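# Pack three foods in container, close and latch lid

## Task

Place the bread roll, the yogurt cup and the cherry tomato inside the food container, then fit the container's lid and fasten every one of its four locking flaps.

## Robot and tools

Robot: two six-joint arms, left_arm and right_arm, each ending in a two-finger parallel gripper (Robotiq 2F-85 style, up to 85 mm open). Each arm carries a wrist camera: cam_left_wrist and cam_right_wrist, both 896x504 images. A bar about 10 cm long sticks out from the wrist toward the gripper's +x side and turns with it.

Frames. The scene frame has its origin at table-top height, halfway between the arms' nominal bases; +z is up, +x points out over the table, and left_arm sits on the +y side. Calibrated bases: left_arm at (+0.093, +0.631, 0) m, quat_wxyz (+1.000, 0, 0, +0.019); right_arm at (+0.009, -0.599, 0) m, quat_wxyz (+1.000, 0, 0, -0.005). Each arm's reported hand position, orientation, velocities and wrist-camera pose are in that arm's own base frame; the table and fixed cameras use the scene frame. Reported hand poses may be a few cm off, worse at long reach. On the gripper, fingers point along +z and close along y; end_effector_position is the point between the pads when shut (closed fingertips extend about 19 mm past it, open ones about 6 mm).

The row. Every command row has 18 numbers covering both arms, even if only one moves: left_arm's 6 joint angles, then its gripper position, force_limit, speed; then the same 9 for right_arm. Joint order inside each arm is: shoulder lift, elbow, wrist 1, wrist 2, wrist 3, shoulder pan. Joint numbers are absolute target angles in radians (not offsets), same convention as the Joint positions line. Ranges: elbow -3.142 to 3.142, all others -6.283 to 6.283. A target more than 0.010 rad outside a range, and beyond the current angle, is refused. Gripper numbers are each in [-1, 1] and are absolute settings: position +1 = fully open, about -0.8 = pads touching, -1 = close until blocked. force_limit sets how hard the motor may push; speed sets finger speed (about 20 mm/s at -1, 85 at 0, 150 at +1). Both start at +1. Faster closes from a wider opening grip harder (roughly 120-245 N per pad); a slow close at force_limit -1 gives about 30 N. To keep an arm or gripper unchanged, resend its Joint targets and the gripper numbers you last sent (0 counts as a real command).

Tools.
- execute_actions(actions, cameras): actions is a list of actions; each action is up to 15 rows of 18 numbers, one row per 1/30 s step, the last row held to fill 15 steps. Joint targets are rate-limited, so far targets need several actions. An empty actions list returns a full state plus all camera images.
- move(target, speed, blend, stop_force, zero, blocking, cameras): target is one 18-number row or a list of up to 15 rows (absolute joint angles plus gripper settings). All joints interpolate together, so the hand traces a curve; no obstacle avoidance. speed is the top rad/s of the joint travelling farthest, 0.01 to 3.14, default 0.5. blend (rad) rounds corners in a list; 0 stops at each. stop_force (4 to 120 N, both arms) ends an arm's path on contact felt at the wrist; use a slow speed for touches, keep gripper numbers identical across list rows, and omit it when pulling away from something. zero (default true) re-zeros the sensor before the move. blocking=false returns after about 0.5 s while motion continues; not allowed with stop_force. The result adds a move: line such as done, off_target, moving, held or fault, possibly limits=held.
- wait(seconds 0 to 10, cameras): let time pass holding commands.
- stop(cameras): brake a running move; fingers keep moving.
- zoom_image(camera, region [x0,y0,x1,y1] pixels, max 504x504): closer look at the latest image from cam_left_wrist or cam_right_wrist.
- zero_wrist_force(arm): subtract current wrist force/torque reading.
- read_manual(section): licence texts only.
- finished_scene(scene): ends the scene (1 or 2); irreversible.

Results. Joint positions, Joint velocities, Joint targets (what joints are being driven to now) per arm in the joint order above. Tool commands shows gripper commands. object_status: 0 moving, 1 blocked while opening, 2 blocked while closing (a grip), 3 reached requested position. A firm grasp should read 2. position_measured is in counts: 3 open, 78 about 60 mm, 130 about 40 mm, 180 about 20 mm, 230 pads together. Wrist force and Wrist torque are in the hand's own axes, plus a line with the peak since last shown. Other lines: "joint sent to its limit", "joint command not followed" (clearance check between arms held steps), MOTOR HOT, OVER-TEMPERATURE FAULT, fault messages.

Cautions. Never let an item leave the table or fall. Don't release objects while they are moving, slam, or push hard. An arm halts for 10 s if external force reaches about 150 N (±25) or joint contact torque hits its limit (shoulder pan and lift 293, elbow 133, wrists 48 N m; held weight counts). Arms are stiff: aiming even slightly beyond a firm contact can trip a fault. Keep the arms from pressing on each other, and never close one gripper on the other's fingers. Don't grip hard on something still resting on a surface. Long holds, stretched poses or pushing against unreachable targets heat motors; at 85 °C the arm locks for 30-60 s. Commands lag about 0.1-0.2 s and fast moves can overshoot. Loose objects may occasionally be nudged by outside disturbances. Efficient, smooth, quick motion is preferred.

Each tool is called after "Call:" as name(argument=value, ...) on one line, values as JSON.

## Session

Call:
execute_actions(actions=[])

Scene clock: 0.00 s.
left_arm: end_effector_position=(+0.6078, +0.1903, +0.3651) position_measured=3 object_status=3 end_effector_quat_wxyz=(+0.096, +0.605, -0.600, +0.514) | right_arm: end_effector_position=(+0.5985, +0.6031, +0.1390) position_measured=3 object_status=3 end_effector_quat_wxyz=(-0.411, +0.753, +0.449, +0.252)
Joint names: [shoulder lift, elbow, wrist 1, wrist 2, wrist 3, shoulder pan]
Joint positions: left_arm=[-1.548 2.185 -2.555 -2.639 -1.364 0.421] | right_arm=[-2.124 -2.087 0.351 2.19 3.155 3.942]
Joint velocities: within noise
Joint torques (N m): no reading
Motor temperatures (°C): left_arm=[26 30 33 34 37 27] | right_arm=[34 28 37 32 34 27]
Wrist force (N): no reading
Wrist torque (N m): no reading
Wrist force, peak (N): no reading
Joint targets: left_arm=[-1.548 2.185 -2.555 -2.639 -1.364 0.421] | right_arm=[-2.124 -2.087 0.351 2.190 3.155 3.942]
Tool commands: left_gripper/position=+1.0 left_gripper/force_limit=+1.0 left_gripper/speed=+1.0 right_gripper/position=+1.0 right_gripper/force_limit=+1.0 right_gripper/speed=+1.0

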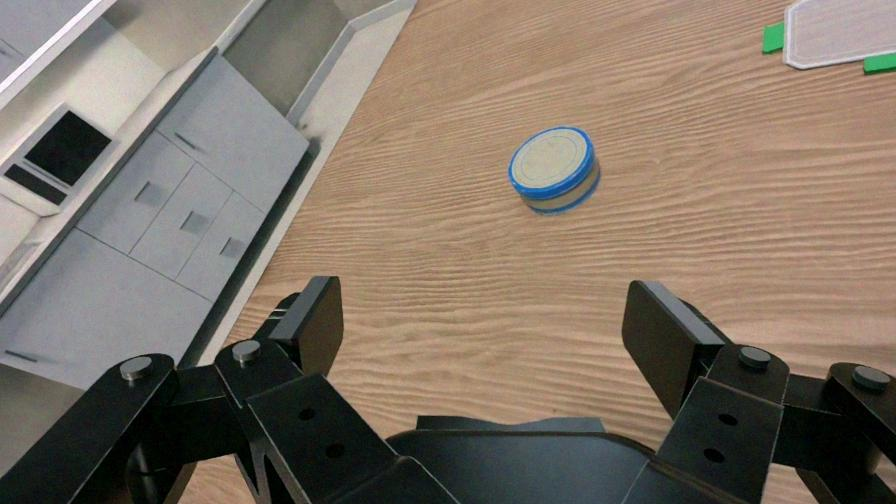

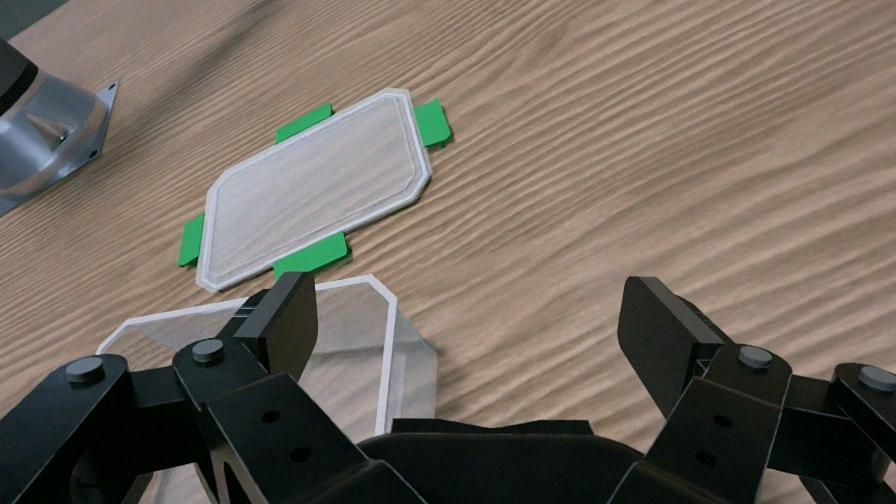

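Call:
move(target=[[-1.65,2.0,-2.2,-2.3,-0.5,0.1,1,1,1,-1.75,-2.0,0.1,2.0,3.3,3.9,1,1,1],[-1.768,1.764,-1.567,-1.571,1.2,-0.824,1,1,1,-1.482,-1.673,-1.557,1.571,3.796,3.806,1,1,1]], speed=0.8, blend=[0.1,0], cameras=["all"])

Scene clock: 4.10 s.
left_arm: end_effector_position=(+0.5159, -0.3010, +0.4999) position_measured=3 object_status=3 end_effector_quat_wxyz=(+0.000, +0.848, +0.530, +0.000) | right_arm: end_effector_position=(+0.6090, +0.2558, +0.4994) position_measured=3 object_status=3 end_effector_quat_wxyz=(+0.000, +1.000, +0.005, +0.000)
Joint names: [shoulder lift, elbow, wrist 1, wrist 2, wrist 3, shoulder pan]
Joint positions: left_arm=[-1.768 1.764 -1.567 -1.571 1.2 -0.824] | right_arm=[-1.482 -1.673 -1.557 1.571 3.796 3.806]
Joint torques (N m): left_arm=[-38.79 -55.13 -0.52 4 2.51 -15.14] | right_arm=[57.58 61.02 2.14 -1.96 1.79 -11.76]
Wrist force (N): left_arm=[0.1 0.0 -0.1] | right_arm=[-1.5 -0.4 0.1]
Wrist torque (N m): left_arm=[-0.05 0.30 0.15] | right_arm=[0.19 0.27 -0.30]
Wrist force, peak (N): left_arm=[-1.9 -0.5 0.2] | right_arm=[-1.9 0.4 2.1]
Joint targets: left_arm=[-1.768 1.764 -1.567 -1.571 1.200 -0.824] | right_arm=[-1.482 -1.673 -1.557 1.571 3.796 3.806]
move: done

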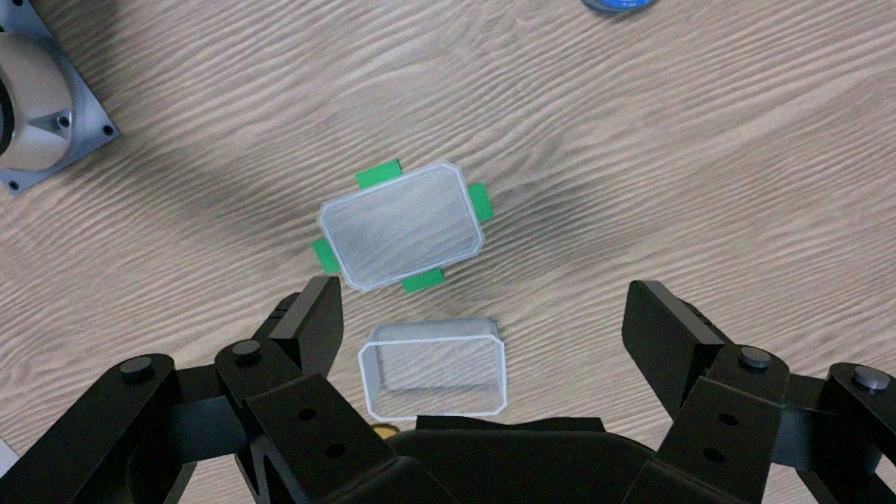

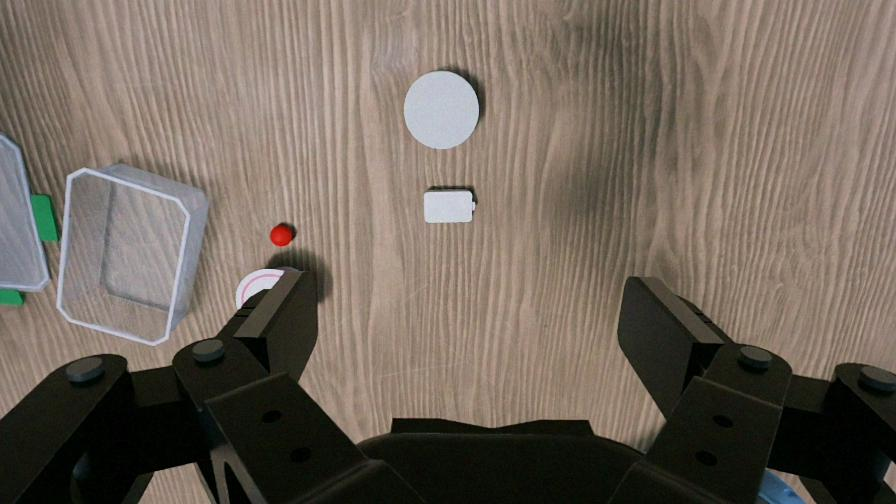

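Call:
move(target=[-1.768,1.764,-1.567,-1.571,1.2,-0.824,-1,-1,0,-1.3592,-1.7751,-1.5777,1.571,4.30,4.3114,-1,-1,0], speed=0.8, cameras=["all"])

Scene clock: 6.37 s.
left_arm: end_effector_position=(+0.5159, -0.3011, +0.4999) position_measured=232 object_status=3 end_effector_quat_wxyz=(+0.000, +0.848, +0.530, +0.000) | right_arm: end_effector_position=(+0.3800, +0.4502, +0.5000) position_measured=232 object_status=3 end_effector_quat_wxyz=(+0.000, +1.000, +0.006, +0.000)
Joint names: [shoulder lift, elbow, wrist 1, wrist 2, wrist 3, shoulder pan]
Joint positions: left_arm=[-1.768 1.764 -1.567 -1.571 1.2 -0.824] | right_arm=[-1.359 -1.775 -1.578 1.571 4.3 4.311]
Joint torques (N m): left_arm=[-40.33 -55.58 -0.3 3.72 3.21 -15.64] | right_arm=[47.05 43.2 1.83 0.79 2.27 19.99]
Wrist force (N): left_arm=[-0.1 -0.1 0.4] | right_arm=[-1.0 -0.7 -0.6]
Wrist torque (N m): left_arm=[-0.07 0.32 0.15] | right_arm=[0.04 0.18 -0.33]
Wrist force, peak (N): left_arm=[0.3 -0.2 0.8] | right_arm=[-4.1 -2.2 0.0]
Joint targets: left_arm=[-1.768 1.764 -1.567 -1.571 1.200 -0.824] | right_arm=[-1.359 -1.775 -1.578 1.571 4.300 4.311]
move: done

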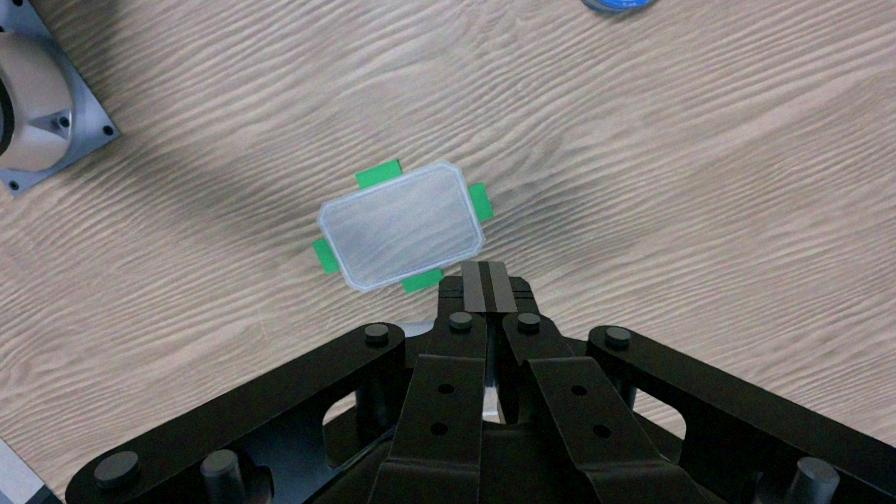

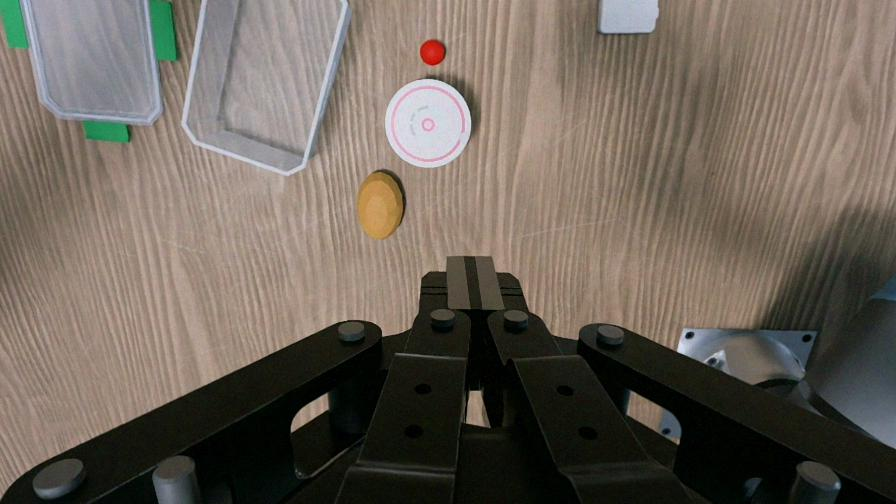

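Call:
zoom_image(camera="cam_right_wrist", region=[150, 0, 500, 250])

Scaled by 1.440 from the camera's 896x504 image, which has a finer 1280x720 frame.

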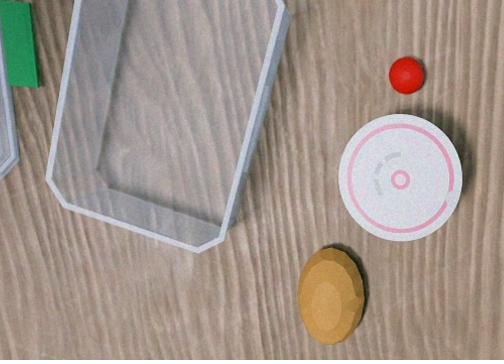

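Call:
move(target=[-1.768,1.764,-1.567,-1.571,1.2,-0.824,-1,-1,0,-1.6025,-2.2186,-0.8909,1.571,4.60,4.5117,1,-1,1], speed=0.7, cameras=["cam_right_wrist"])

Scene clock: 9.50 s.
left_arm: end_effector_position=(+0.5159, -0.3011, +0.4999) position_measured=232 object_status=3 end_effector_quat_wxyz=(+0.000, +0.848, +0.530, +0.000) | right_arm: end_effector_position=(+0.2871, +0.5376, +0.1502) position_measured=3 object_status=3 end_effector_quat_wxyz=(+0.000, +0.999, -0.044, +0.000)
Joint names: [shoulder lift, elbow, wrist 1, wrist 2, wrist 3, shoulder pan]
Joint positions: left_arm=[-1.768 1.764 -1.567 -1.571 1.2 -0.824] | right_arm=[-1.602 -2.218 -0.891 1.571 4.6 4.512]
Joint torques (N m): left_arm=[-39.63 -55.7 -0.26 3.63 2.93 -12.66] | right_arm=[34.35 31.37 7.55 1.13 2.01 18.68]
Wrist force (N): left_arm=[0.1 0.0 0.6] | right_arm=[-0.5 0.0 0.4]
Wrist torque (N m): left_arm=[-0.06 0.29 0.15] | right_arm=[0.19 0.12 -0.31]
Wrist force, peak (N): left_arm=[0.6 -0.2 0.6] | right_arm=[-1.6 0.6 3.7]
Joint targets: left_arm=[-1.768 1.764 -1.567 -1.571 1.200 -0.824] | right_arm=[-1.603 -2.219 -0.891 1.571 4.600 4.512]
move: done
Images, in order (width x height): cam_right_wrist 896x504.

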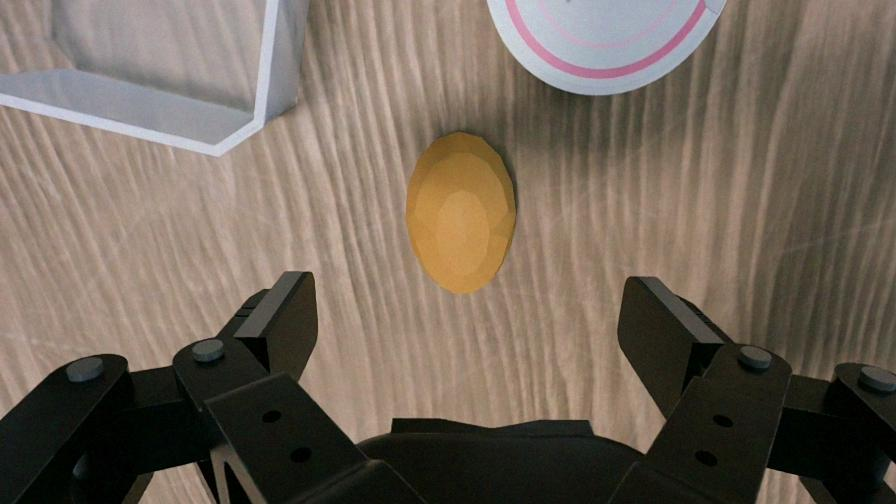

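Call:
move(target=[[-1.768,1.764,-1.567,-1.571,1.2,-0.824,-1,-1,0,-1.5986,-2.2226,-0.8908,1.571,4.575,4.522,1,-1,1],[-1.768,1.764,-1.567,-1.571,1.2,-0.824,-1,-1,0,-1.8029,-2.3138,-0.5953,1.571,4.575,4.522,1,-1,1]], speed=[0.3,0.3])

Call:
move(target=[-1.768,1.764,-1.567,-1.571,1.2,-0.824,-1,-1,0,-1.8029,-2.3138,-0.5953,1.571,4.575,4.522,-1,-1,-1])

Scene clock: 12.23 s.
left_arm: end_effector_position=(+0.5159, -0.3011, +0.4999) position_measured=232 object_status=3 end_effector_quat_wxyz=(+0.000, +0.848, +0.530, +0.000) | right_arm: end_effector_position=(+0.2810, +0.5382, +0.0201) position_measured=3 object_status=3 end_effector_quat_wxyz=(+0.000, +1.000, -0.026, +0.000)
Joint names: [shoulder lift, elbow, wrist 1, wrist 2, wrist 3, shoulder pan]
Joint positions: left_arm=[-1.768 1.764 -1.567 -1.571 1.2 -0.824] | right_arm=[-1.803 -2.314 -0.595 1.571 4.575 4.522]
Joint torques (N m): left_arm=[-37.01 -53.6 0.06 3.53 2.82 -16.07] | right_arm=[44.09 20.22 7.71 0.98 -2.41 15.25]
Wrist force (N): left_arm=[0.0 0.1 0.3] | right_arm=[-0.1 0.7 0.7]
Wrist torque (N m): left_arm=[-0.04 0.32 0.15] | right_arm=[0.29 0.11 -0.16]
Wrist force, peak (N): left_arm=[-0.2 -0.4 0.7] | right_arm=[-0.3 1.0 2.3]
Joint targets: left_arm=[-1.768 1.764 -1.567 -1.571 1.200 -0.824] | right_arm=[-1.803 -2.314 -0.595 1.571 4.575 4.522]
move: done

Scene clock: 14.17 s.
left_arm: end_effector_position=(+0.5159, -0.3011, +0.4999) position_measured=232 object_status=3 end_effector_quat_wxyz=(+0.000, +0.848, +0.530, +0.000) | right_arm: end_effector_position=(+0.2810, +0.5381, +0.0200) position_measured=89 object_status=0 end_effector_quat_wxyz=(+0.000, +1.000, -0.026, +0.000)
Joint names: [shoulder lift, elbow, wrist 1, wrist 2, wrist 3, shoulder pan]
Joint positions: left_arm=[-1.768 1.764 -1.567 -1.571 1.2 -0.824] | right_arm=[-1.803 -2.314 -0.595 1.571 4.575 4.522]
Joint torques (N m): left_arm=[-37.25 -53.73 -0.4 3.47 2.8 -14.56] | right_arm=[44.95 22.17 4.9 0.94 -2.16 10.81]
Wrist force (N): left_arm=[0.0 -0.1 0.4] | right_arm=[-1.6 4.0 -22.1]
Wrist torque (N m): left_arm=[-0.07 0.30 0.16] | right_arm=[0.12 0.07 -0.18]
Wrist force, peak (N): left_arm=[-0.2 0.0 0.9] | right_arm=[-1.5 4.3 -22.2]
Joint targets: left_arm=[-1.768 1.764 -1.567 -1.571 1.200 -0.824] | right_arm=[-1.803 -2.314 -0.595 1.571 4.575 4.522]
move: done

Call:
move(target=[[-1.768,1.764,-1.567,-1.571,1.2,-0.824,-1,-1,0,-1.5986,-2.2226,-0.8908,1.571,4.575,4.522,-1,-1,-1],[-1.768,1.764,-1.567,-1.571,1.2,-0.824,-1,-1,0,-1.7997,-1.8813,-1.031,1.571,4.735,4.3947,-1,-1,-1]], speed=[0.4,0.5], blend=[0.03,0], cameras=["all"])

Scene clock: 16.43 s.
left_arm: end_effector_position=(+0.5159, -0.3011, +0.4999) position_measured=232 object_status=3 end_effector_quat_wxyz=(+0.000, +0.848, +0.530, +0.000) | right_arm: end_effector_position=(+0.3994, +0.6575, +0.2000) position_measured=89 object_status=2 end_effector_quat_wxyz=(+0.000, +0.986, -0.169, +0.000)
Joint names: [shoulder lift, elbow, wrist 1, wrist 2, wrist 3, shoulder pan]
Joint positions: left_arm=[-1.768 1.764 -1.567 -1.571 1.2 -0.824] | right_arm=[-1.8 -1.881 -1.031 1.571 4.735 4.395]
Joint torques (N m): left_arm=[-37.7 -52.8 -0.31 3.5 3.02 -17.39] | right_arm=[55.53 54.13 2.17 0.78 1.92 -14.63]
Wrist force (N): left_arm=[0.2 -0.4 0.4] | right_arm=[-0.5 -0.3 0.3]
Wrist torque (N m): left_arm=[-0.13 0.27 0.15] | right_arm=[0.07 0.18 -0.35]
Wrist force, peak (N): left_arm=[0.1 -0.3 0.8] | right_arm=[-1.6 4.3 -22.2]
Joint targets: left_arm=[-1.768 1.764 -1.567 -1.571 1.200 -0.824] | right_arm=[-1.800 -1.881 -1.031 1.571 4.735 4.395]
move: done

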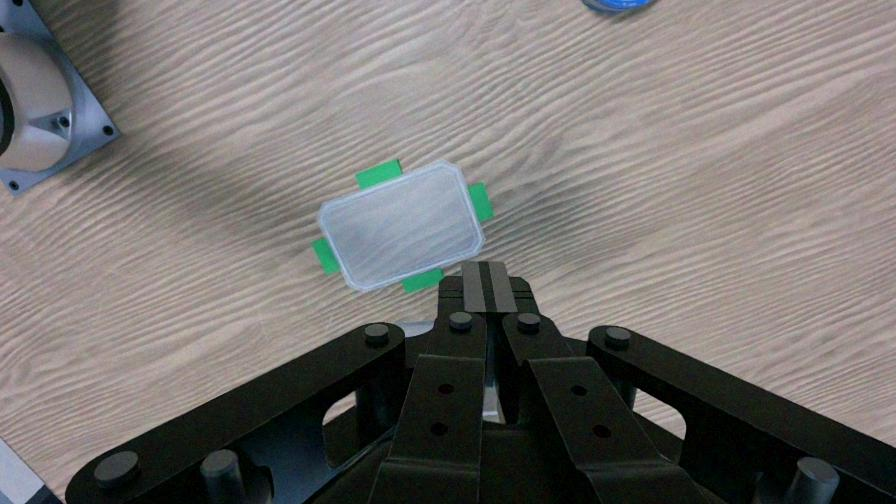

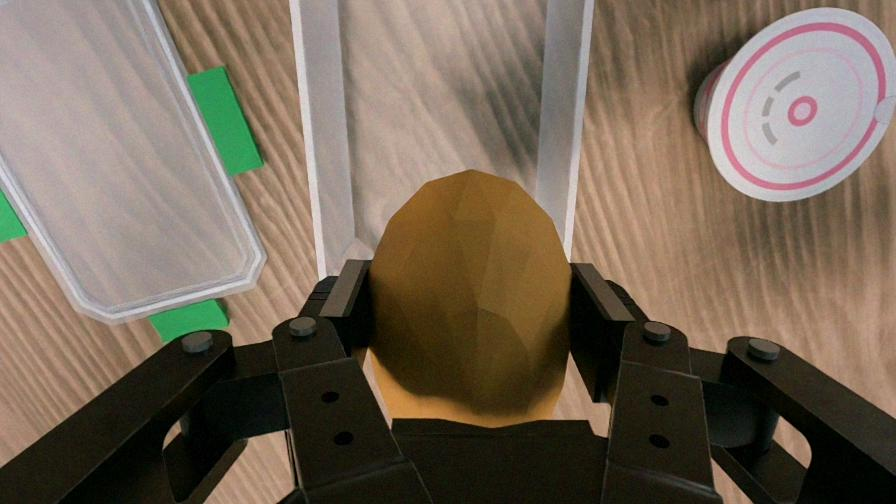

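Call:
move(target=[[-1.768,1.764,-1.567,-1.571,1.2,-0.824,-1,-1,0,-1.9117,-1.9438,-0.8565,1.571,4.7384,4.3984,-1,-1,-1],[-1.768,1.764,-1.567,-1.571,1.2,-0.824,-1,-1,0,-2.0048,-1.9822,-0.725,1.571,4.7384,4.3984,-1,-1,-1]], speed=[0.3,0.05], stop_force=12, cameras=["cam_right_wrist"])

Scene clock: 20.97 s.
left_arm: end_effector_position=(+0.5159, -0.3011, +0.4999) position_measured=232 object_status=3 end_effector_quat_wxyz=(+0.000, +0.848, +0.530, +0.000) | right_arm: end_effector_position=(+0.3993, +0.6660, +0.0251) position_measured=89 object_status=2 end_effector_quat_wxyz=(+0.000, +0.986, -0.169, +0.000)
Joint names: [shoulder lift, elbow, wrist 1, wrist 2, wrist 3, shoulder pan]
Joint positions: left_arm=[-1.768 1.764 -1.567 -1.571 1.2 -0.824] | right_arm=[-2.005 -1.982 -0.725 1.571 4.738 4.398]
Joint torques (N m): left_arm=[-35.23 -51.42 -0.09 3.24 2.58 -14.57] | right_arm=[65.29 26.04 7.57 0.79 1.96 19.04]
Wrist force (N): left_arm=[0.2 -0.1 0.4] | right_arm=[-1.3 0.2 1.0]
Wrist torque (N m): left_arm=[-0.07 0.27 0.15] | right_arm=[0.22 0.30 -0.30]
Wrist force, peak (N): left_arm=[-0.2 0.2 0.9] | right_arm=[-1.2 -0.3 2.5]
Joint targets: left_arm=[-1.768 1.764 -1.567 -1.571 1.200 -0.824] | right_arm=[-2.005 -1.982 -0.725 1.571 4.738 4.398]
move: done
Images, in order (width x height): cam_right_wrist 896x504.

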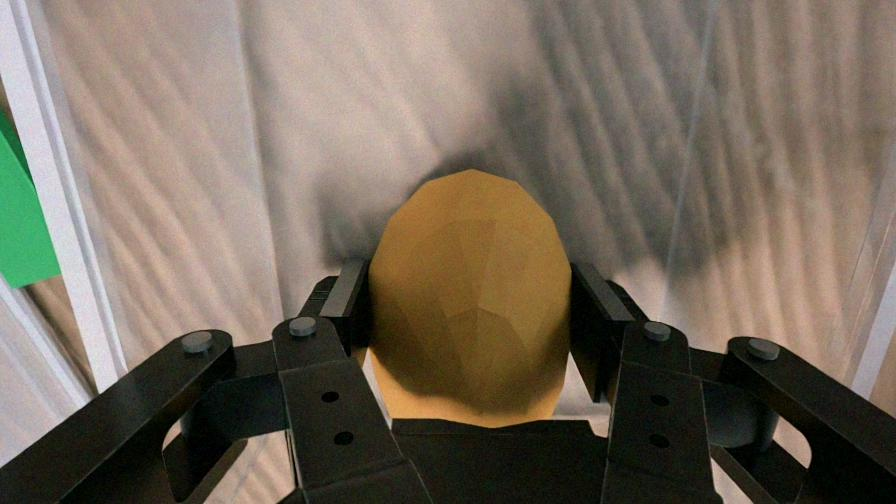

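Call:
move(target=[-1.768,1.764,-1.567,-1.571,1.2,-0.824,-1,-1,0,-2.0087,-1.9835,-0.7198,1.571,4.7384,4.3984,-1,-1,-1], speed=0.05, stop_force=8)

Call:
move(target=[-1.768,1.764,-1.567,-1.571,1.2,-0.824,-1,-1,0,-2.0087,-1.9835,-0.7198,1.571,4.7384,4.3984,0.7,-1,-1])

Call:
move(target=[[-1.768,1.764,-1.567,-1.571,1.2,-0.824,-1,-1,0,-1.9117,-1.9438,-0.8565,1.571,4.7384,4.3984,0.7,-1,-1],[-1.768,1.764,-1.567,-1.571,1.2,-0.824,-1,-1,0,-1.7997,-1.8813,-1.031,1.571,4.735,4.3947,0.7,-1,-1]], speed=[0.2,0.4], cameras=["cam_right_wrist"])

Scene clock: 22.63 s.
left_arm: end_effector_position=(+0.5159, -0.3011, +0.4999) position_measured=232 object_status=3 end_effector_quat_wxyz=(+0.000, +0.848, +0.530, +0.000) | right_arm: end_effector_position=(+0.3993, +0.6660, +0.0226) position_measured=89 object_status=2 end_effector_quat_wxyz=(+0.000, +0.986, -0.169, +0.000)
Joint names: [shoulder lift, elbow, wrist 1, wrist 2, wrist 3, shoulder pan]
Joint positions: left_arm=[-1.768 1.764 -1.567 -1.571 1.2 -0.824] | right_arm=[-2.008 -1.983 -0.721 1.571 4.738 4.398]
Joint torques (N m): left_arm=[-35.87 -50.89 -0.33 3.3 3.03 -15.92] | right_arm=[80.1 34.07 1.14 0.88 1.64 18.02]
Wrist force (N): left_arm=[0.1 0.0 0.8] | right_arm=[-0.8 2.1 -8.4]
Wrist torque (N m): left_arm=[-0.05 0.30 0.15] | right_arm=[0.18 0.21 -0.31]
Wrist force, peak (N): left_arm=[0.0 0.2 0.9] | right_arm=[-0.5 4.3 -12.6]
Joint targets: left_arm=[-1.768 1.764 -1.567 -1.571 1.200 -0.824] | right_arm=[-2.008 -1.983 -0.721 1.571 4.738 4.398]
move: contact (right_arm)

Scene clock: 23.43 s.
left_arm: end_effector_position=(+0.5159, -0.3011, +0.4999) position_measured=232 object_status=3 end_effector_quat_wxyz=(+0.000, +0.848, +0.530, +0.000) | right_arm: end_effector_position=(+0.3993, +0.6660, +0.0221) position_measured=61 object_status=1 end_effector_quat_wxyz=(+0.000, +0.986, -0.169, +0.000)
Joint names: [shoulder lift, elbow, wrist 1, wrist 2, wrist 3, shoulder pan]
Joint positions: left_arm=[-1.768 1.764 -1.567 -1.571 1.2 -0.824] | right_arm=[-2.009 -1.983 -0.72 1.571 4.738 4.398]
Joint torques (N m): left_arm=[-34.99 -51.12 -0.33 3.08 3.21 -15.37] | right_arm=[62.94 27.74 7.74 1.06 2.17 13.54]
Wrist force (N): left_arm=[0.1 -0.1 0.5] | right_arm=[-1.2 0.7 -0.2]
Wrist torque (N m): left_arm=[-0.07 0.30 0.16] | right_arm=[0.32 0.23 -0.29]
Wrist force, peak (N): left_arm=[0.4 -0.3 0.5] | right_arm=[-0.8 2.2 -9.7]
Joint targets: left_arm=[-1.768 1.764 -1.567 -1.571 1.200 -0.824] | right_arm=[-2.009 -1.983 -0.720 1.571 4.738 4.398]
move: done

Scene clock: 25.50 s.
left_arm: end_effector_position=(+0.5159, -0.3011, +0.4999) position_measured=232 object_status=3 end_effector_quat_wxyz=(+0.000, +0.848, +0.530, +0.000) | right_arm: end_effector_position=(+0.3995, +0.6575, +0.1999) position_measured=61 object_status=1 end_effector_quat_wxyz=(+0.000, +0.986, -0.169, +0.000)
Joint names: [shoulder lift, elbow, wrist 1, wrist 2, wrist 3, shoulder pan]
Joint positions: left_arm=[-1.768 1.764 -1.567 -1.571 1.2 -0.824] | right_arm=[-1.8 -1.881 -1.031 1.571 4.735 4.395]
Joint torques (N m): left_arm=[-35.04 -50.67 -0.37 3.19 2.62 -12.8] | right_arm=[79.14 55.08 1.64 0.91 -2.35 -14.28]
Wrist force (N): left_arm=[-0.1 -0.1 0.3] | right_arm=[-1.0 -0.1 2.7]
Wrist torque (N m): left_arm=[-0.08 0.33 0.15] | right_arm=[0.11 0.17 -0.23]
Wrist force, peak (N): left_arm=[0.0 -0.3 0.7] | right_arm=[-1.2 0.2 5.4]
Joint targets: left_arm=[-1.768 1.764 -1.567 -1.571 1.200 -0.824] | right_arm=[-1.800 -1.881 -1.031 1.571 4.735 4.395]
move: done
Images, in order (width x height): cam_right_wrist 896x504.

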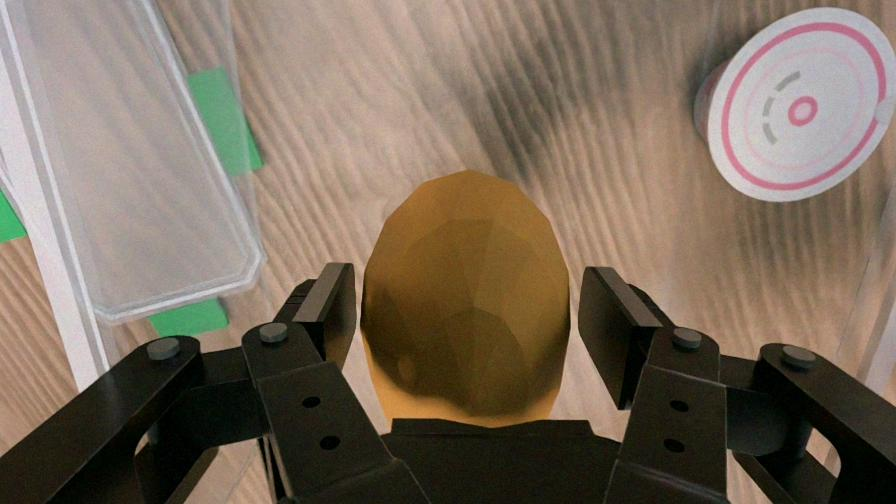

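Call:
move(target=[[-1.768,1.764,-1.567,-1.571,1.2,-0.824,-1,-1,0,-1.9117,-1.9438,-0.8565,1.571,4.7384,4.3984,0.7,-1,-1],[-1.768,1.764,-1.567,-1.571,1.2,-0.824,-1,-1,0,-2.008,-1.9833,-0.7205,1.571,4.7384,4.3984,0.7,-1,-1]], speed=[0.2,0.06], stop_force=8, cameras=["cam_right_wrist"])

Scene clock: 29.90 s.
left_arm: end_effector_position=(+0.5159, -0.3011, +0.4999) position_measured=232 object_status=3 end_effector_quat_wxyz=(+0.000, +0.848, +0.530, +0.000) | right_arm: end_effector_position=(+0.3993, +0.6660, +0.0226) position_measured=61 object_status=1 end_effector_quat_wxyz=(+0.000, +0.986, -0.169, +0.000)
Joint names: [shoulder lift, elbow, wrist 1, wrist 2, wrist 3, shoulder pan]
Joint positions: left_arm=[-1.768 1.764 -1.567 -1.571 1.2 -0.824] | right_arm=[-2.008 -1.983 -0.721 1.571 4.738 4.398]
Joint torques (N m): left_arm=[-35.99 -49.61 -0.3 3.07 2.64 -14.72] | right_arm=[68.19 26.48 7.9 0.89 2.2 19.94]
Wrist force (N): left_arm=[0.3 0.0 0.7] | right_arm=[-1.1 -0.1 2.8]
Wrist torque (N m): left_arm=[-0.05 0.25 0.15] | right_arm=[0.17 0.15 -0.31]
Wrist force, peak (N): left_arm=[-0.2 -0.7 0.8] | right_arm=[-1.1 -0.1 4.9]
Joint targets: left_arm=[-1.768 1.764 -1.567 -1.571 1.200 -0.824] | right_arm=[-2.008 -1.983 -0.720 1.571 4.738 4.398]
move: done
Images, in order (width x height): cam_right_wrist 896x504.

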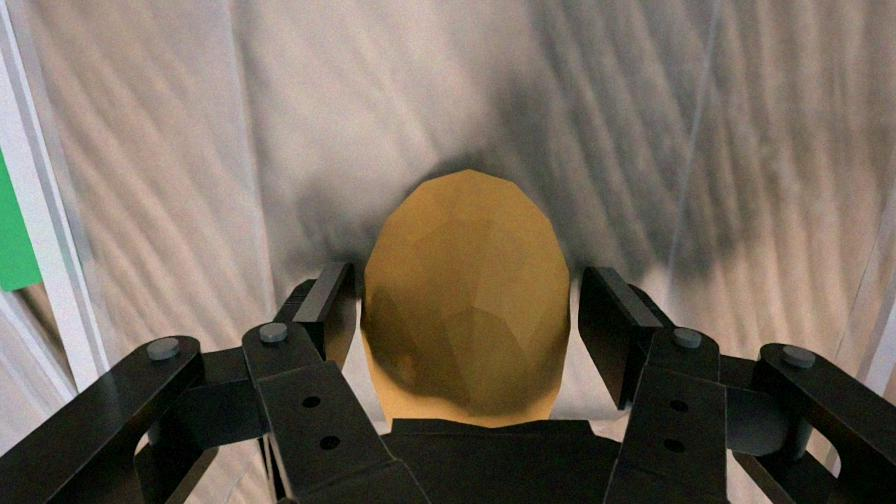

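Call:
move(target=[-1.768,1.764,-1.567,-1.571,1.2,-0.824,-1,-1,0,-2.0080,-1.9833,-0.7205,1.571,4.7384,4.3984,0.48,-1,-1])

Call:
move(target=[-1.768,1.764,-1.567,-1.571,1.2,-0.824,-1,-1,0,-1.9117,-1.9438,-0.8565,1.571,4.7384,4.3984,0.48,-1,-1], speed=0.06, cameras=["cam_right_wrist"])

Scene clock: 30.53 s.
left_arm: end_effector_position=(+0.5159, -0.3011, +0.4999) position_measured=232 object_status=3 end_effector_quat_wxyz=(+0.000, +0.848, +0.530, +0.000) | right_arm: end_effector_position=(+0.3993, +0.6660, +0.0226) position_measured=68 object_status=3 end_effector_quat_wxyz=(+0.000, +0.986, -0.169, +0.000)
Joint names: [shoulder lift, elbow, wrist 1, wrist 2, wrist 3, shoulder pan]
Joint positions: left_arm=[-1.768 1.764 -1.567 -1.571 1.2 -0.824] | right_arm=[-2.008 -1.983 -0.72 1.571 4.738 4.398]
Joint torques (N m): left_arm=[-35.86 -50.04 -0.23 3.07 2.78 -16.12] | right_arm=[65.13 26.92 7.33 0.64 1.97 18.93]
Wrist force (N): left_arm=[0.0 0.0 0.3] | right_arm=[-1.0 0.2 0.1]
Wrist torque (N m): left_arm=[-0.06 0.32 0.16] | right_arm=[0.22 0.23 -0.30]
Wrist force, peak (N): left_arm=[-0.1 -0.1 0.9] | right_arm=[-0.8 -0.1 3.3]
Joint targets: left_arm=[-1.768 1.764 -1.567 -1.571 1.200 -0.824] | right_arm=[-2.008 -1.983 -0.720 1.571 4.738 4.398]
move: done

Scene clock: 33.17 s.
left_arm: end_effector_position=(+0.5159, -0.3011, +0.4999) position_measured=232 object_status=3 end_effector_quat_wxyz=(+0.000, +0.848, +0.530, +0.000) | right_arm: end_effector_position=(+0.3993, +0.6660, +0.0999) position_measured=68 object_status=3 end_effector_quat_wxyz=(+0.000, +0.986, -0.169, +0.000)
Joint names: [shoulder lift, elbow, wrist 1, wrist 2, wrist 3, shoulder pan]
Joint positions: left_arm=[-1.768 1.764 -1.567 -1.571 1.2 -0.824] | right_arm=[-1.912 -1.944 -0.856 1.571 4.738 4.398]
Joint torques (N m): left_arm=[-33.62 -49.66 -0.57 2.99 3.01 -13.97] | right_arm=[83.98 50.42 2.17 0.68 1.99 16.82]
Wrist force (N): left_arm=[0.4 -0.1 0.5] | right_arm=[-1.0 -0.3 0.5]
Wrist torque (N m): left_arm=[-0.07 0.25 0.16] | right_arm=[0.15 0.18 -0.33]
Wrist force, peak (N): left_arm=[-0.1 -0.6 0.5] | right_arm=[-1.7 0.4 0.3]
Joint targets: left_arm=[-1.768 1.764 -1.567 -1.571 1.200 -0.824] | right_arm=[-1.912 -1.944 -0.857 1.571 4.738 4.398]
move: done
Images, in order (width x height): cam_right_wrist 896x504.

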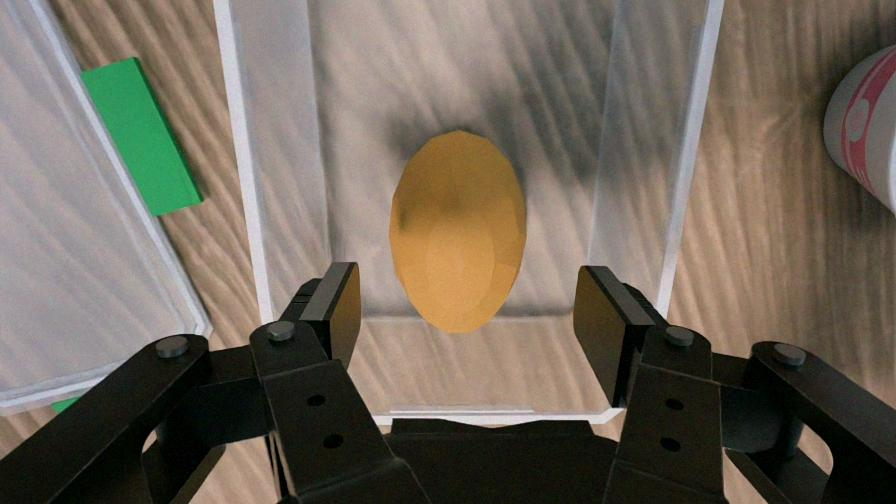

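Call:
move(target=[[-1.768,1.764,-1.567,-1.571,1.2,-0.824,-1,-1,0,-2.0080,-1.9833,-0.7205,1.571,4.7384,4.3984,0.48,-1,-1],[-1.768,1.764,-1.567,-1.571,1.2,-0.824,-1,-1,0,-2.0080,-1.9833,-0.7205,1.571,4.7384,4.3984,-1,-1,-1]], speed=0.15)

Call:
move(target=[[-1.768,1.764,-1.567,-1.571,1.2,-0.824,-1,-1,0,-1.9117,-1.9438,-0.8565,1.571,4.7384,4.3984,-1,-1,-1],[-1.768,1.764,-1.567,-1.571,1.2,-0.824,-1,-1,0,-1.7997,-1.8813,-1.031,1.571,4.735,4.3947,-1,-1,-1],[-1.768,1.764,-1.567,-1.571,1.2,-0.824,-1,-1,0,-1.3891,-2.4784,-0.8445,1.571,4.767,4.4269,-1,-1,-1],[-1.768,1.764,-1.567,-1.571,1.2,-0.824,-1,-1,0,-1.5990,-2.5615,-0.5515,1.571,4.767,4.4269,-1,-1,-1]], speed=[0.2,0.5,0.5,0.3], blend=[0.03,0.1,0.05,0], cameras=["cam_right_wrist"])

Scene clock: 36.27 s.
left_arm: end_effector_position=(+0.5159, -0.3011, +0.4999) position_measured=232 object_status=3 end_effector_quat_wxyz=(+0.000, +0.848, +0.530, +0.000) | right_arm: end_effector_position=(+0.3993, +0.6660, +0.0226) position_measured=89 object_status=2 end_effector_quat_wxyz=(+0.000, +0.986, -0.169, +0.000)
Joint names: [shoulder lift, elbow, wrist 1, wrist 2, wrist 3, shoulder pan]
Joint positions: left_arm=[-1.768 1.764 -1.567 -1.571 1.2 -0.824] | right_arm=[-2.008 -1.983 -0.72 1.571 4.738 4.398]
Joint torques (N m): left_arm=[-33.78 -48.69 -0.26 3.18 2.85 -15.07] | right_arm=[62.16 24.23 4.11 0.64 1.82 12.41]
Wrist force (N): left_arm=[0.4 -0.1 0.3] | right_arm=[-1.6 2.8 -20.7]
Wrist torque (N m): left_arm=[-0.07 0.25 0.15] | right_arm=[0.15 0.21 -0.32]
Wrist force, peak (N): left_arm=[-0.3 0.2 0.7] | right_arm=[-0.9 3.0 -21.7]
Joint targets: left_arm=[-1.768 1.764 -1.567 -1.571 1.200 -0.824] | right_arm=[-2.008 -1.983 -0.720 1.571 4.738 4.398]
move: done

Scene clock: 39.97 s.
left_arm: end_effector_position=(+0.5159, -0.3011, +0.4999) position_measured=232 object_status=3 end_effector_quat_wxyz=(+0.000, +0.848, +0.530, +0.000) | right_arm: end_effector_position=(+0.2901, +0.3702, +0.0226) position_measured=89 object_status=2 end_effector_quat_wxyz=(+0.000, +0.986, -0.169, +0.000)
Joint names: [shoulder lift, elbow, wrist 1, wrist 2, wrist 3, shoulder pan]
Joint positions: left_arm=[-1.768 1.764 -1.567 -1.571 1.2 -0.824] | right_arm=[-1.599 -2.561 -0.552 1.571 4.767 4.427]
Joint torques (N m): left_arm=[-34.37 -46.33 -0.33 2.96 2.53 -13.93] | right_arm=[19.08 20.02 7.38 0.57 1.9 17.22]
Wrist force (N): left_arm=[0.2 0.3 0.7] | right_arm=[-1.0 0.2 1.0]
Wrist torque (N m): left_arm=[0.00 0.27 0.15] | right_arm=[0.24 0.21 -0.29]
Wrist force, peak (N): left_arm=[0.2 0.3 0.7] | right_arm=[-1.6 2.3 -21.0]
Joint targets: left_arm=[-1.768 1.764 -1.567 -1.571 1.200 -0.824] | right_arm=[-1.599 -2.562 -0.551 1.571 4.767 4.427]
move: done; blend cut to 0.0872 rad at target 2
Images, in order (width x height): cam_right_wrist 896x504.

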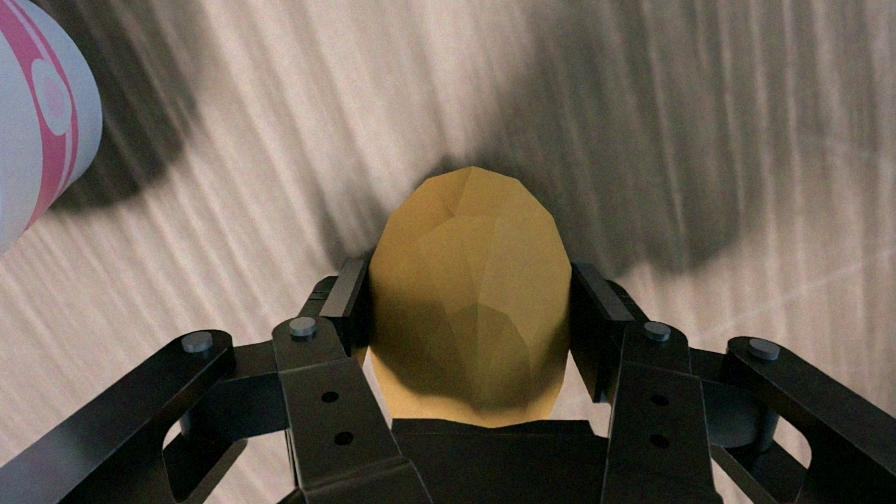

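Call:
move(target=[[-1.768,1.764,-1.567,-1.571,1.2,-0.824,-1,-1,0,-1.599,-2.5625,-0.5505,1.571,4.767,4.4269,0.7,-1,-1],[-1.768,1.764,-1.567,-1.571,1.2,-0.824,-1,-1,0,-1.3891,-2.4784,-0.8445,1.571,4.767,4.4269,0.7,-1,-1],[-1.768,1.764,-1.567,-1.571,1.2,-0.824,-1,-1,0,-1.3592,-1.7751,-1.5777,1.571,4.30,4.3114,-1,-1,-0.5]], speed=[0.1,0.4,0.8], cameras=["all"])

Scene clock: 46.50 s.
left_arm: end_effector_position=(+0.5159, -0.3011, +0.4999) position_measured=232 object_status=3 end_effector_quat_wxyz=(+0.000, +0.848, +0.530, +0.000) | right_arm: end_effector_position=(+0.3800, +0.4502, +0.5000) position_measured=231 object_status=0 end_effector_quat_wxyz=(+0.000, +1.000, +0.006, +0.000)
Joint names: [shoulder lift, elbow, wrist 1, wrist 2, wrist 3, shoulder pan]
Joint positions: left_arm=[-1.768 1.764 -1.567 -1.571 1.2 -0.824] | right_arm=[-1.359 -1.775 -1.578 1.571 4.3 4.311]
Joint torques (N m): left_arm=[-31.24 -45.23 -0.39 2.84 2.64 -15.32] | right_arm=[46.04 61.88 1.88 1.16 -1.95 -13.98]
Wrist force (N): left_arm=[0.0 -0.5 0.3] | right_arm=[-1.2 -0.4 -0.4]
Wrist torque (N m): left_arm=[-0.14 0.31 0.15] | right_arm=[0.09 0.22 -0.21]
Wrist force, peak (N): left_arm=[0.4 -0.3 0.7] | right_arm=[0.1 -0.4 -4.5]
Joint targets: left_arm=[-1.768 1.764 -1.567 -1.571 1.200 -0.824] | right_arm=[-1.359 -1.775 -1.578 1.571 4.300 4.311]
move: done

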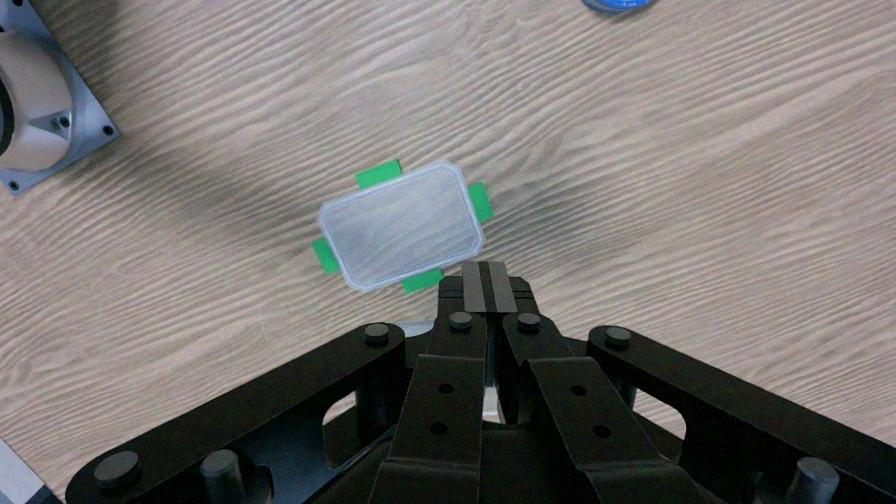

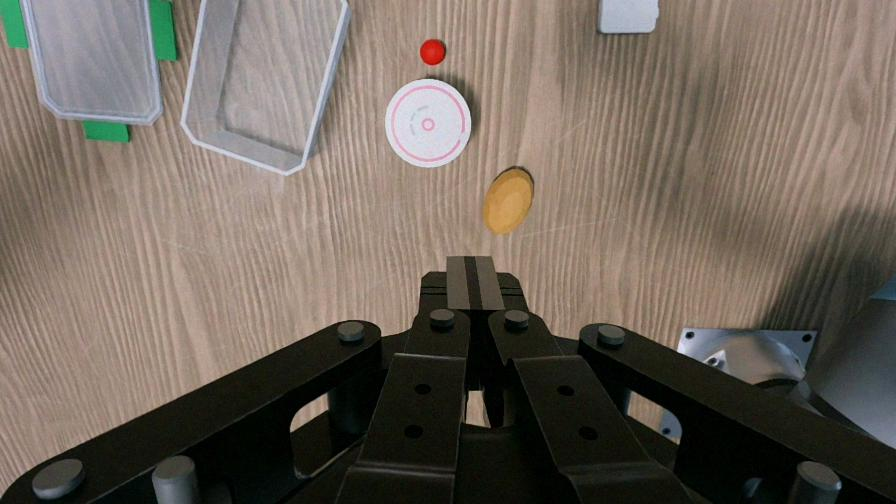

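Call:
move(target=[[-1.768,1.764,-1.567,-1.571,1.2,-0.824,-1,-1,0,-1.786,-2.1947,-1.6813,0.6981,5.782,4.9714,1,-1,-0.5],[-1.768,1.764,-1.567,-1.571,1.2,-0.824,-1,-1,0,-2.0032,-2.2449,-1.4139,0.6981,5.782,4.9714,1,-1,-0.5]], speed=[0.8,0.3], cameras=["all"])

Call:
zoom_image(camera="cam_right_wrist", region=[200, 0, 700, 504])

Scene clock: 51.23 s.
left_arm: end_effector_position=(+0.5159, -0.3011, +0.4999) position_measured=232 object_status=3 end_effector_quat_wxyz=(+0.000, +0.848, +0.530, +0.000) | right_arm: end_effector_position=(+0.2674, +0.5199, +0.0224) position_measured=3 object_status=3 end_effector_quat_wxyz=(+0.094, +0.817, -0.140, +0.551)
Joint names: [shoulder lift, elbow, wrist 1, wrist 2, wrist 3, shoulder pan]
Joint positions: left_arm=[-1.768 1.764 -1.567 -1.571 1.2 -0.824] | right_arm=[-2.003 -2.245 -1.414 0.698 5.782 4.971]
Joint torques (N m): left_arm=[-30.94 -45.61 -0.33 2.99 2.73 -14.63] | right_arm=[48.8 13.37 5.24 -3.52 1.95 16.34]
Wrist force (N): left_arm=[-0.4 0.1 0.4] | right_arm=[-1.0 0.1 0.2]
Wrist torque (N m): left_arm=[-0.04 0.38 0.15] | right_arm=[0.16 -0.05 -0.07]
Wrist force, peak (N): left_arm=[0.6 -0.2 0.6] | right_arm=[-0.3 0.8 -2.5]
Joint targets: left_arm=[-1.768 1.764 -1.567 -1.571 1.200 -0.824] | right_arm=[-2.003 -2.245 -1.414 0.698 5.782 4.971]
move: done

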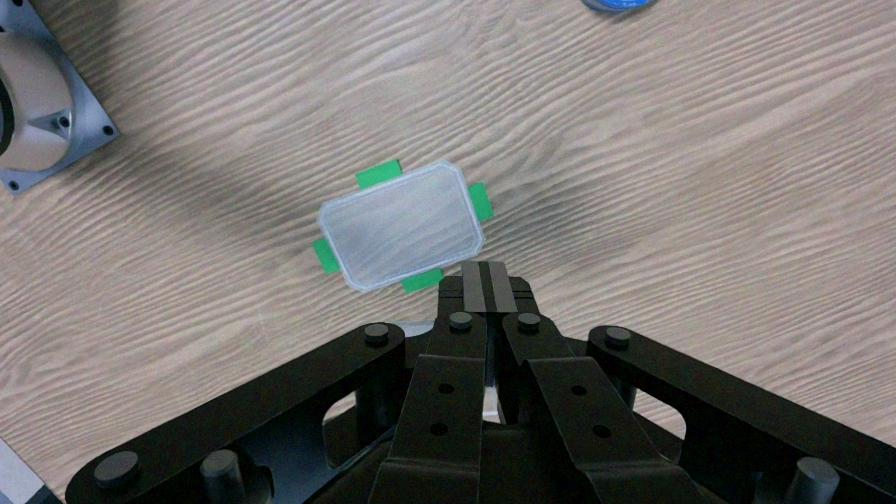

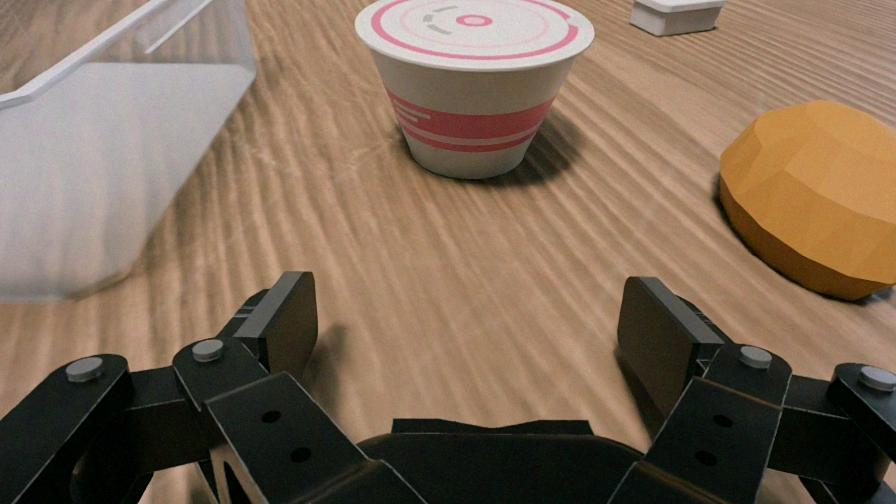

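Scaled by 1.000.

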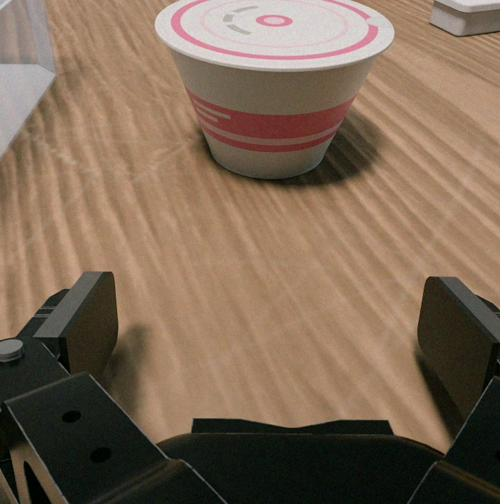

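Call:
move(target=[[-1.768,1.764,-1.567,-1.571,1.2,-0.824,-1,-1,0,-1.9919,-2.288,-1.3127,0.6279,5.6942,4.8826,1,-1,-0.5],[-1.768,1.764,-1.567,-1.571,1.2,-0.824,-1,-1,0,-1.9908,-2.3238,-1.1821,0.5571,5.5785,4.7868,1,-1,-0.5]], speed=0.12, blend=0.03, stop_force=8, cameras=["cam_right_wrist"])

Scene clock: 54.33 s.
left_arm: end_effector_position=(+0.5159, -0.3011, +0.4999) position_measured=232 object_status=3 end_effector_quat_wxyz=(+0.000, +0.848, +0.530, +0.000) | right_arm: end_effector_position=(+0.3805, +0.4797, +0.0223) position_measured=3 object_status=3 end_effector_quat_wxyz=(+0.095, +0.817, -0.140, +0.551)
Joint names: [shoulder lift, elbow, wrist 1, wrist 2, wrist 3, shoulder pan]
Joint positions: left_arm=[-1.768 1.764 -1.567 -1.571 1.2 -0.824] | right_arm=[-1.991 -2.324 -1.182 0.557 5.579 4.787]
Joint torques (N m): left_arm=[-30.14 -45.31 -0.11 2.92 2.89 -16.95] | right_arm=[70.19 10.91 5.21 -4.09 -2.17 -14.79]
Wrist force (N): left_arm=[0.1 -0.1 0.9] | right_arm=[-0.8 0.1 0.5]
Wrist torque (N m): left_arm=[-0.07 0.30 0.16] | right_arm=[0.15 -0.09 0.10]
Wrist force, peak (N): left_arm=[0.1 -0.1 0.9] | right_arm=[-0.8 0.5 1.4]
Joint targets: left_arm=[-1.768 1.764 -1.567 -1.571 1.200 -0.824] | right_arm=[-1.991 -2.324 -1.182 0.557 5.579 4.787]
move: done
Images, in order (width x height): cam_right_wrist 896x504.

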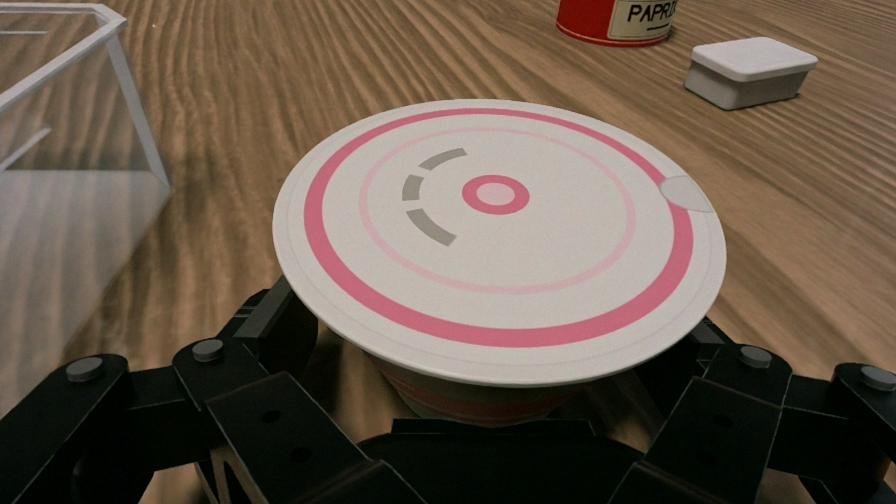

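Call:
move(target=[-1.768,1.764,-1.567,-1.571,1.2,-0.824,-1,-1,0,-1.9908,-2.3238,-1.1821,0.5571,5.5785,4.7868,-1,-0.7,-1], cameras=["cam_right_wrist"])

Scene clock: 55.73 s.
left_arm: end_effector_position=(+0.5159, -0.3011, +0.4999) position_measured=232 object_status=3 end_effector_quat_wxyz=(+0.000, +0.848, +0.530, +0.000) | right_arm: end_effector_position=(+0.3805, +0.4797, +0.0223) position_measured=43 object_status=0 end_effector_quat_wxyz=(+0.095, +0.817, -0.140, +0.551)
Joint names: [shoulder lift, elbow, wrist 1, wrist 2, wrist 3, shoulder pan]
Joint positions: left_arm=[-1.768 1.764 -1.567 -1.571 1.2 -0.824] | right_arm=[-1.991 -2.324 -1.182 0.557 5.578 4.787]
Joint torques (N m): left_arm=[-30.63 -45.05 -0.08 2.44 2.8 -17.08] | right_arm=[66.98 12.87 4.56 -1.9 -2.35 -13.54]
Wrist force (N): left_arm=[0.2 0.1 0.5] | right_arm=[4.5 -0.2 -3.7]
Wrist torque (N m): left_arm=[-0.04 0.27 0.16] | right_arm=[0.08 -0.07 0.09]
Wrist force, peak (N): left_arm=[0.4 -0.4 0.5] | right_arm=[5.0 -0.2 -3.8]
Joint targets: left_arm=[-1.768 1.764 -1.567 -1.571 1.200 -0.824] | right_arm=[-1.991 -2.324 -1.182 0.557 5.579 4.787]
move: done
Images, in order (width x height): cam_right_wrist 896x504.

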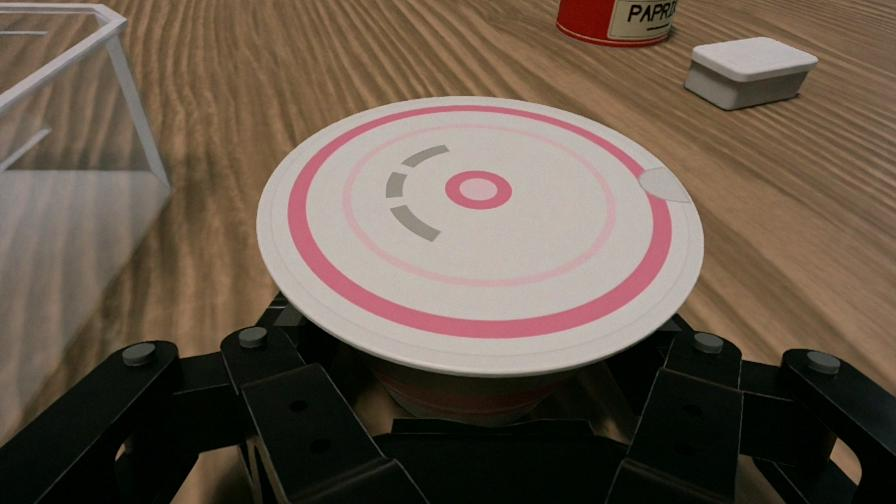

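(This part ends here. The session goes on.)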